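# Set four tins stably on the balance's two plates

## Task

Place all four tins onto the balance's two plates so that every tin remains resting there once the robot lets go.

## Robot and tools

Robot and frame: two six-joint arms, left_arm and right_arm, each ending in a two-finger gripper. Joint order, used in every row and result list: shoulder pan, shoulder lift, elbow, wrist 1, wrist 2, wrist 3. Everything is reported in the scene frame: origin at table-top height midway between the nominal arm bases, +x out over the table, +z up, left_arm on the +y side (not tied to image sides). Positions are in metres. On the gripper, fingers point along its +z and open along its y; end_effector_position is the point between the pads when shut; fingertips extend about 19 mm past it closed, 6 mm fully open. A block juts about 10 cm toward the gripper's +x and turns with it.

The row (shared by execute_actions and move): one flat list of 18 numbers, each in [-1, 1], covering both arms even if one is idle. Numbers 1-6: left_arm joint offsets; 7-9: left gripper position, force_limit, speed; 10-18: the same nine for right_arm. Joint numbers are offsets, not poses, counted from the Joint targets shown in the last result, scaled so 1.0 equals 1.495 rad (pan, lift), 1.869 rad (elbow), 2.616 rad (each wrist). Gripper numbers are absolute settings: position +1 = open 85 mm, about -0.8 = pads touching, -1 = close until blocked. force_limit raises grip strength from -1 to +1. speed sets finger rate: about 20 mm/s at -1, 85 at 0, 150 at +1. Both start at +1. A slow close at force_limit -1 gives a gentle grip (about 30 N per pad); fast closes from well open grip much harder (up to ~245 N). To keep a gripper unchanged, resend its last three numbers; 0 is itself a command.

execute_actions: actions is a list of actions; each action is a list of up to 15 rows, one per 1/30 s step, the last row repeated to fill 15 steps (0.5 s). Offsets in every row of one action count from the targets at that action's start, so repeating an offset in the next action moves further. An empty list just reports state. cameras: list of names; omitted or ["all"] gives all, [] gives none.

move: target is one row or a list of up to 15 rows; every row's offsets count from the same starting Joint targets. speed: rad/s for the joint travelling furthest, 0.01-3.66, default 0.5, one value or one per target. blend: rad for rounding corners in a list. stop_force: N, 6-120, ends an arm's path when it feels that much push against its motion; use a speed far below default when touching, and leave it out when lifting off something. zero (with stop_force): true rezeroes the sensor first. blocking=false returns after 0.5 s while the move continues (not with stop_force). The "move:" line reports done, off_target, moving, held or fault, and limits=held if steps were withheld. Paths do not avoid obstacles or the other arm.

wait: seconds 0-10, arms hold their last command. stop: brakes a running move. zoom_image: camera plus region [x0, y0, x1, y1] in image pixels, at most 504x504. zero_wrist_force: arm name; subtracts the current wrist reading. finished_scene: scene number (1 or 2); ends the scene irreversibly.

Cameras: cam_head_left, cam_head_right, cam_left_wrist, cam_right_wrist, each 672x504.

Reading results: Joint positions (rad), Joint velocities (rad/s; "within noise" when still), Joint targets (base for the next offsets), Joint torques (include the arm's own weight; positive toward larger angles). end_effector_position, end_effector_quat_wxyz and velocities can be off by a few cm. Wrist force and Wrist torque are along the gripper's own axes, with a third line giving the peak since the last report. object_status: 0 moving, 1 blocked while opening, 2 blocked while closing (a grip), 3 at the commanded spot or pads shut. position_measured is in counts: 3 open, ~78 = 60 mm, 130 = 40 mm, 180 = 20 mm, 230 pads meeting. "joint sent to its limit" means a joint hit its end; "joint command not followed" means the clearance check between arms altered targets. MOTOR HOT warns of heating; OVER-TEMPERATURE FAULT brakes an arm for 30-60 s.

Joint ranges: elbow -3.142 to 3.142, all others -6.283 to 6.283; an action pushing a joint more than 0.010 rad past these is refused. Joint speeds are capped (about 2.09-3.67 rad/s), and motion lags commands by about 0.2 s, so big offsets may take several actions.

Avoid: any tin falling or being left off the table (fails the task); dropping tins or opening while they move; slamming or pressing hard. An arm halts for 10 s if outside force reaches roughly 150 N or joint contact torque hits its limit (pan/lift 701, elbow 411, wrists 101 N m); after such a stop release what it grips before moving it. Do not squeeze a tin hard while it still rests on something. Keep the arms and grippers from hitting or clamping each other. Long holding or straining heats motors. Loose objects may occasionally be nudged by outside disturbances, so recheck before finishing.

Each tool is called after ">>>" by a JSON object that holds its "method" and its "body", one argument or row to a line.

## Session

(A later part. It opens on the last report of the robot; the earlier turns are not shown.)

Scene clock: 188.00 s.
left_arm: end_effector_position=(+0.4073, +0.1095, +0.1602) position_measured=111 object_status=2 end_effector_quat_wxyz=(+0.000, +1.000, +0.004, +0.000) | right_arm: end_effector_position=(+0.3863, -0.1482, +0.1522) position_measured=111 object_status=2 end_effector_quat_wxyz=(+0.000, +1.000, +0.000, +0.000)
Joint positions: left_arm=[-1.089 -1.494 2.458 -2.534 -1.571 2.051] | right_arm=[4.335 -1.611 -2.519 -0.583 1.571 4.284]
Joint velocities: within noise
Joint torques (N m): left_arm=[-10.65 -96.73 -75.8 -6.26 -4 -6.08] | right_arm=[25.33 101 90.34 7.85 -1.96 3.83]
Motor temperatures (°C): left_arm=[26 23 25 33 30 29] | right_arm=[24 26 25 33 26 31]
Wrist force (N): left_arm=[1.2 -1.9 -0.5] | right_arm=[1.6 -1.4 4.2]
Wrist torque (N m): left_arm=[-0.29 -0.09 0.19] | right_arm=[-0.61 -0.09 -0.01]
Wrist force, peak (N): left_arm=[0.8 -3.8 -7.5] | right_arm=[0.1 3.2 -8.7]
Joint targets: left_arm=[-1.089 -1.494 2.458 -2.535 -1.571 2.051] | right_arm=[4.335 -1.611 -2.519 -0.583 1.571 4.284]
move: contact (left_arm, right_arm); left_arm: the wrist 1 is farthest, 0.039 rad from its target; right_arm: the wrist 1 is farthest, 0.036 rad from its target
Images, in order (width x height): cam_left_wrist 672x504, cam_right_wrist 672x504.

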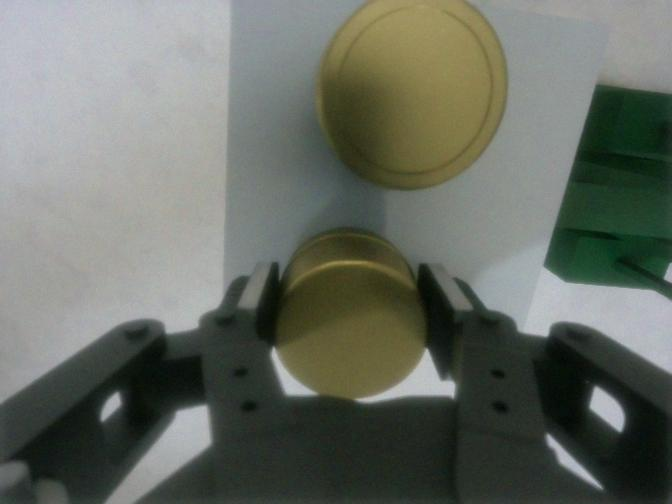

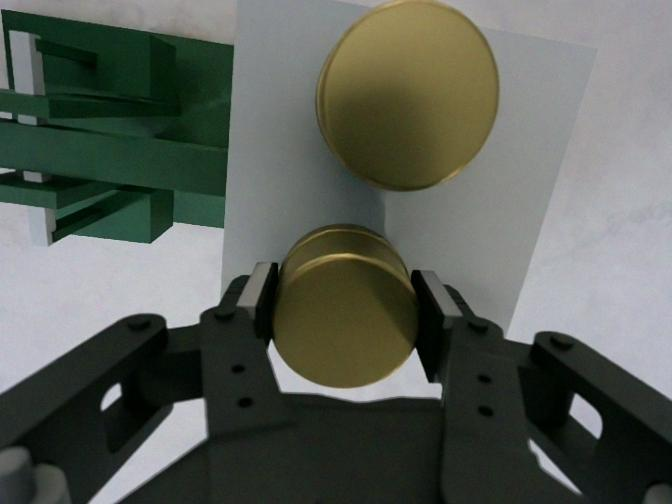

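>>> {"method": "move", "body": {
  "target": [0,0,0,0,0,0,0.9,-1,-1,0,0,0,0,0,0,0.9,-1,-1],
  "cameras": ["cam_left_wrist","cam_right_wrist"]
}}

Scene clock: 190.17 s.
left_arm: end_effector_position=(+0.4073, +0.1095, +0.1602) position_measured=16 object_status=0 end_effector_quat_wxyz=(+0.000, +1.000, +0.004, +0.000) | right_arm: end_effector_position=(+0.3863, -0.1482, +0.1522) position_measured=16 object_status=0 end_effector_quat_wxyz=(+0.000, +1.000, +0.000, +0.000)
Joint positions: left_arm=[-1.089 -1.494 2.458 -2.534 -1.571 2.051] | right_arm=[4.335 -1.611 -2.519 -0.583 1.571 4.284]
Joint velocities: within noise
Joint torques (N m): left_arm=[-9.9 -92.19 -66.54 -15.68 -3.38 -5.3] | right_arm=[22.83 100.26 88.99 17 -1.64 3.55]
Motor temperatures (°C): left_arm=[26 23 25 33 30 29] | right_arm=[24 26 25 33 26 31]
Wrist force (N): left_arm=[1.0 -2.3 1.1] | right_arm=[1.1 -2.5 7.0]
Wrist torque (N m): left_arm=[-0.49 -0.06 0.19] | right_arm=[-0.63 -0.06 -0.02]
Wrist force, peak (N): left_arm=[1.3 -2.3 -0.6] | right_arm=[1.2 -2.6 7.7]
Joint targets: left_arm=[-1.089 -1.494 2.458 -2.535 -1.571 2.051] | right_arm=[4.335 -1.611 -2.519 -0.583 1.571 4.284]
move: done
Images, in order (width x height): cam_left_wrist 672x504, cam_right_wrist 672x504.

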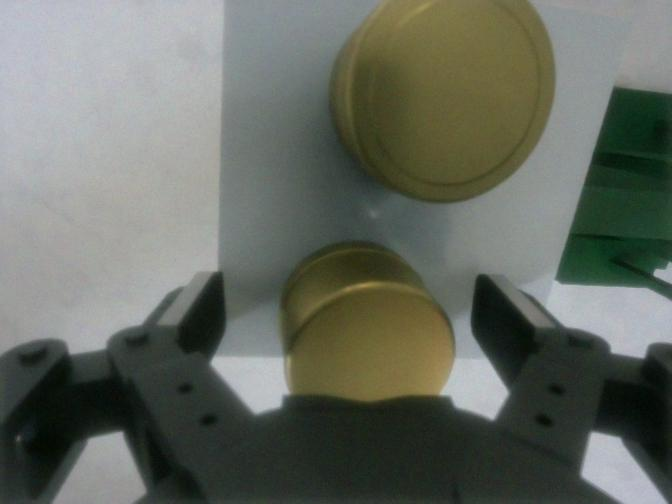

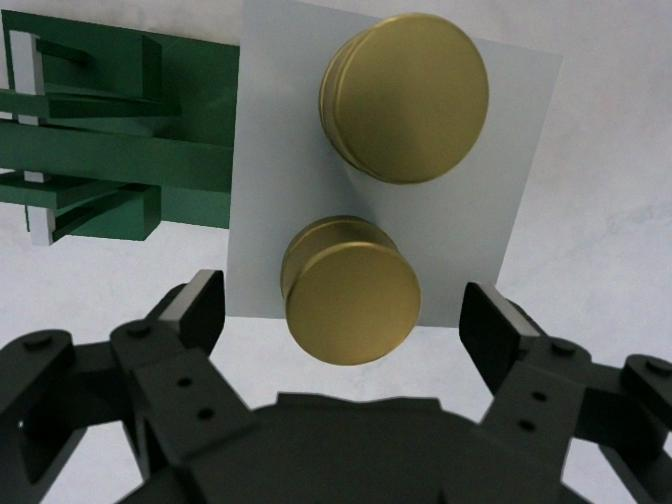

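>>> {"method": "move", "body": {
  "target": [0,-0.08,-0.035,0.071,0,0,0.9,-1,-1,0,0.088,0.037,-0.078,0,0,0.9,-1,-1],
  "speed": 0.15
}}

>>> {"method": "zoom_image", "body": {
  "camera": "cam_head_left",
  "region": [200, 300, 420, 430]
}}

Scene clock: 192.17 s.
left_arm: end_effector_position=(+0.4072, +0.1097, +0.2483) position_measured=16 object_status=3 end_effector_quat_wxyz=(-0.001, +1.000, +0.004, +0.000) | right_arm: end_effector_position=(+0.3858, -0.1492, +0.2408) position_measured=16 object_status=3 end_effector_quat_wxyz=(+0.002, +1.000, +0.000, -0.001)
Joint positions: left_arm=[-1.089 -1.613 2.393 -2.349 -1.571 2.051] | right_arm=[4.335 -1.48 -2.45 -0.787 1.571 4.284]
Joint velocities: within noise
Joint torques (N m): left_arm=[-10.43 -95.05 -93.11 -2.73 -3.39 -5.82] | right_arm=[20.98 82.16 107.72 4.9 -2.17 4.39]
Motor temperatures (°C): left_arm=[26 23 25 33 30 29] | right_arm=[24 26 25 33 26 31]
Wrist force (N): left_arm=[0.8 -1.8 1.0] | right_arm=[1.7 -2.8 7.0]
Wrist torque (N m): left_arm=[-0.44 0.00 0.18] | right_arm=[-0.74 -0.23 -0.05]
Wrist force, peak (N): left_arm=[0.6 -1.7 2.2] | right_arm=[1.5 -2.8 8.0]
Joint targets: left_arm=[-1.089 -1.614 2.393 -2.349 -1.571 2.051] | right_arm=[4.335 -1.479 -2.450 -0.787 1.571 4.284]
move: done

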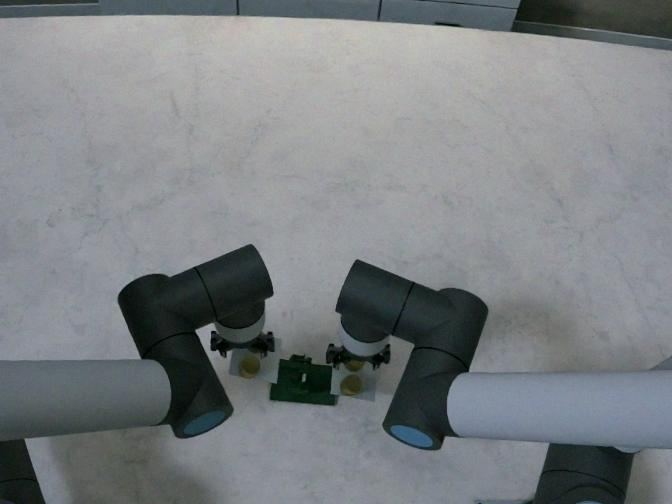

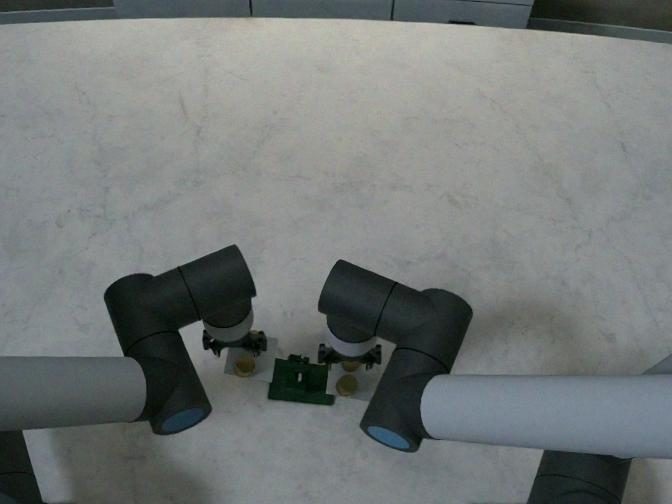

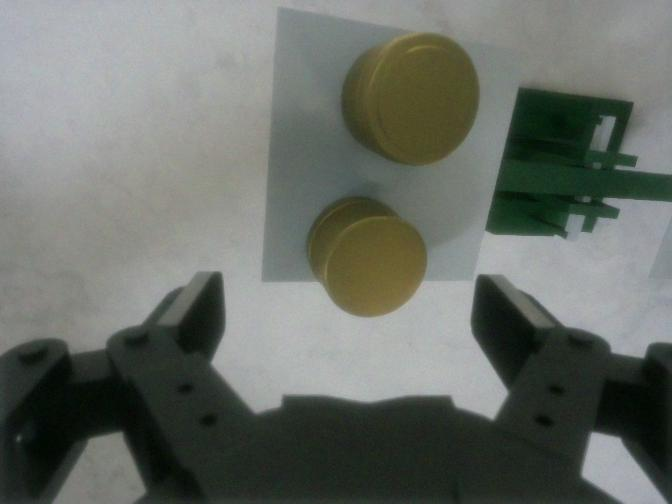

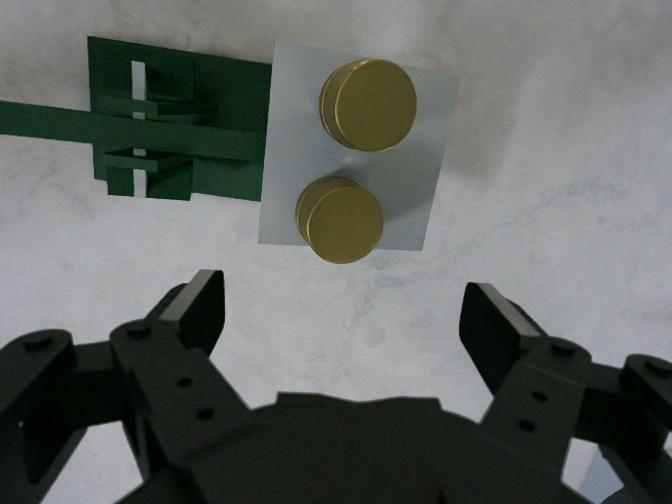

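Scaled by 2.291 from the camera's 672x504 image, which has a finer 960x720 frame.

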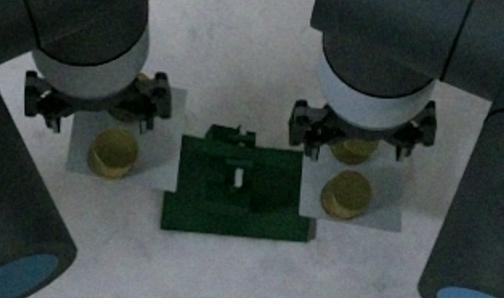

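>>> {"method": "wait", "body": {
  "seconds": 3,
  "cameras": ["cam_left_wrist","cam_right_wrist"]
}}

Scene clock: 195.33 s.
left_arm: end_effector_position=(+0.4072, +0.1097, +0.2485) position_measured=16 object_status=3 end_effector_quat_wxyz=(-0.001, +1.000, +0.004, +0.000) | right_arm: end_effector_position=(+0.3858, -0.1492, +0.2409) position_measured=16 object_status=3 end_effector_quat_wxyz=(+0.002, +1.000, +0.000, -0.001)
Joint positions: left_arm=[-1.089 -1.614 2.393 -2.349 -1.571 2.051] | right_arm=[4.335 -1.479 -2.45 -0.787 1.571 4.284]
Joint velocities: within noise
Joint torques (N m): left_arm=[-14.63 -81.01 -70.67 -6.57 -3.46 -5.81] | right_arm=[25.95 84.09 90.07 9.99 -1.75 3.86]
Motor temperatures (°C): left_arm=[26 23 25 33 30 29] | right_arm=[24 26 25 33 26 31]
Wrist force (N): left_arm=[0.8 -1.7 0.9] | right_arm=[1.5 -2.7 7.3]
Wrist torque (N m): left_arm=[-0.42 -0.01 0.18] | right_arm=[-0.72 -0.19 -0.05]
Wrist force, peak (N): left_arm=[1.0 -2.1 1.5] | right_arm=[1.8 -2.8 7.5]
Joint targets: left_arm=[-1.089 -1.614 2.393 -2.349 -1.571 2.051] | right_arm=[4.335 -1.479 -2.450 -0.787 1.571 4.284]
Tool commands: left_gripper/position=+0.9 left_gripper/force_limit=-1.0 left_gripper/speed=-1.0 right_gripper/position=+0.9 right_gripper/force_limit=-1.0 right_gripper/speed=-1.0
wait: 3.00 s; at rest from the start
Images, in order (width x height): cam_left_wrist 672x504, cam_right_wrist 672x504.

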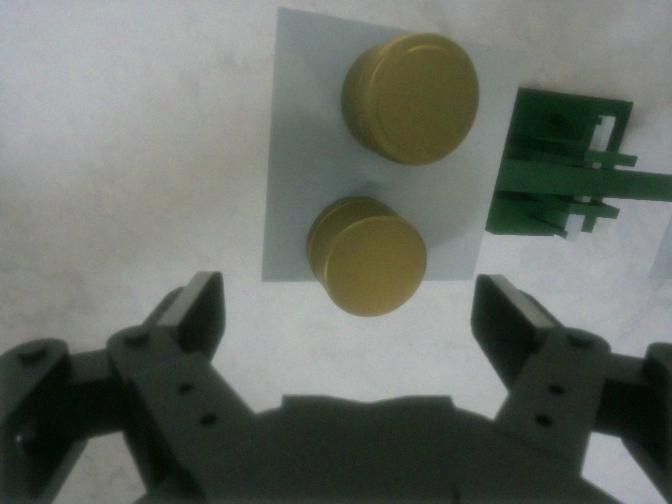

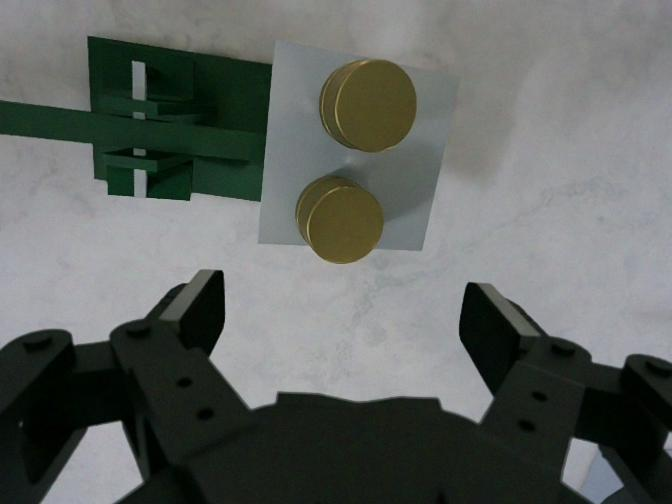

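Stationary to the pixel.

>>> {"method": "finished_scene", "body": {
  "scene": 1
}}

The scene is finished: the task was done.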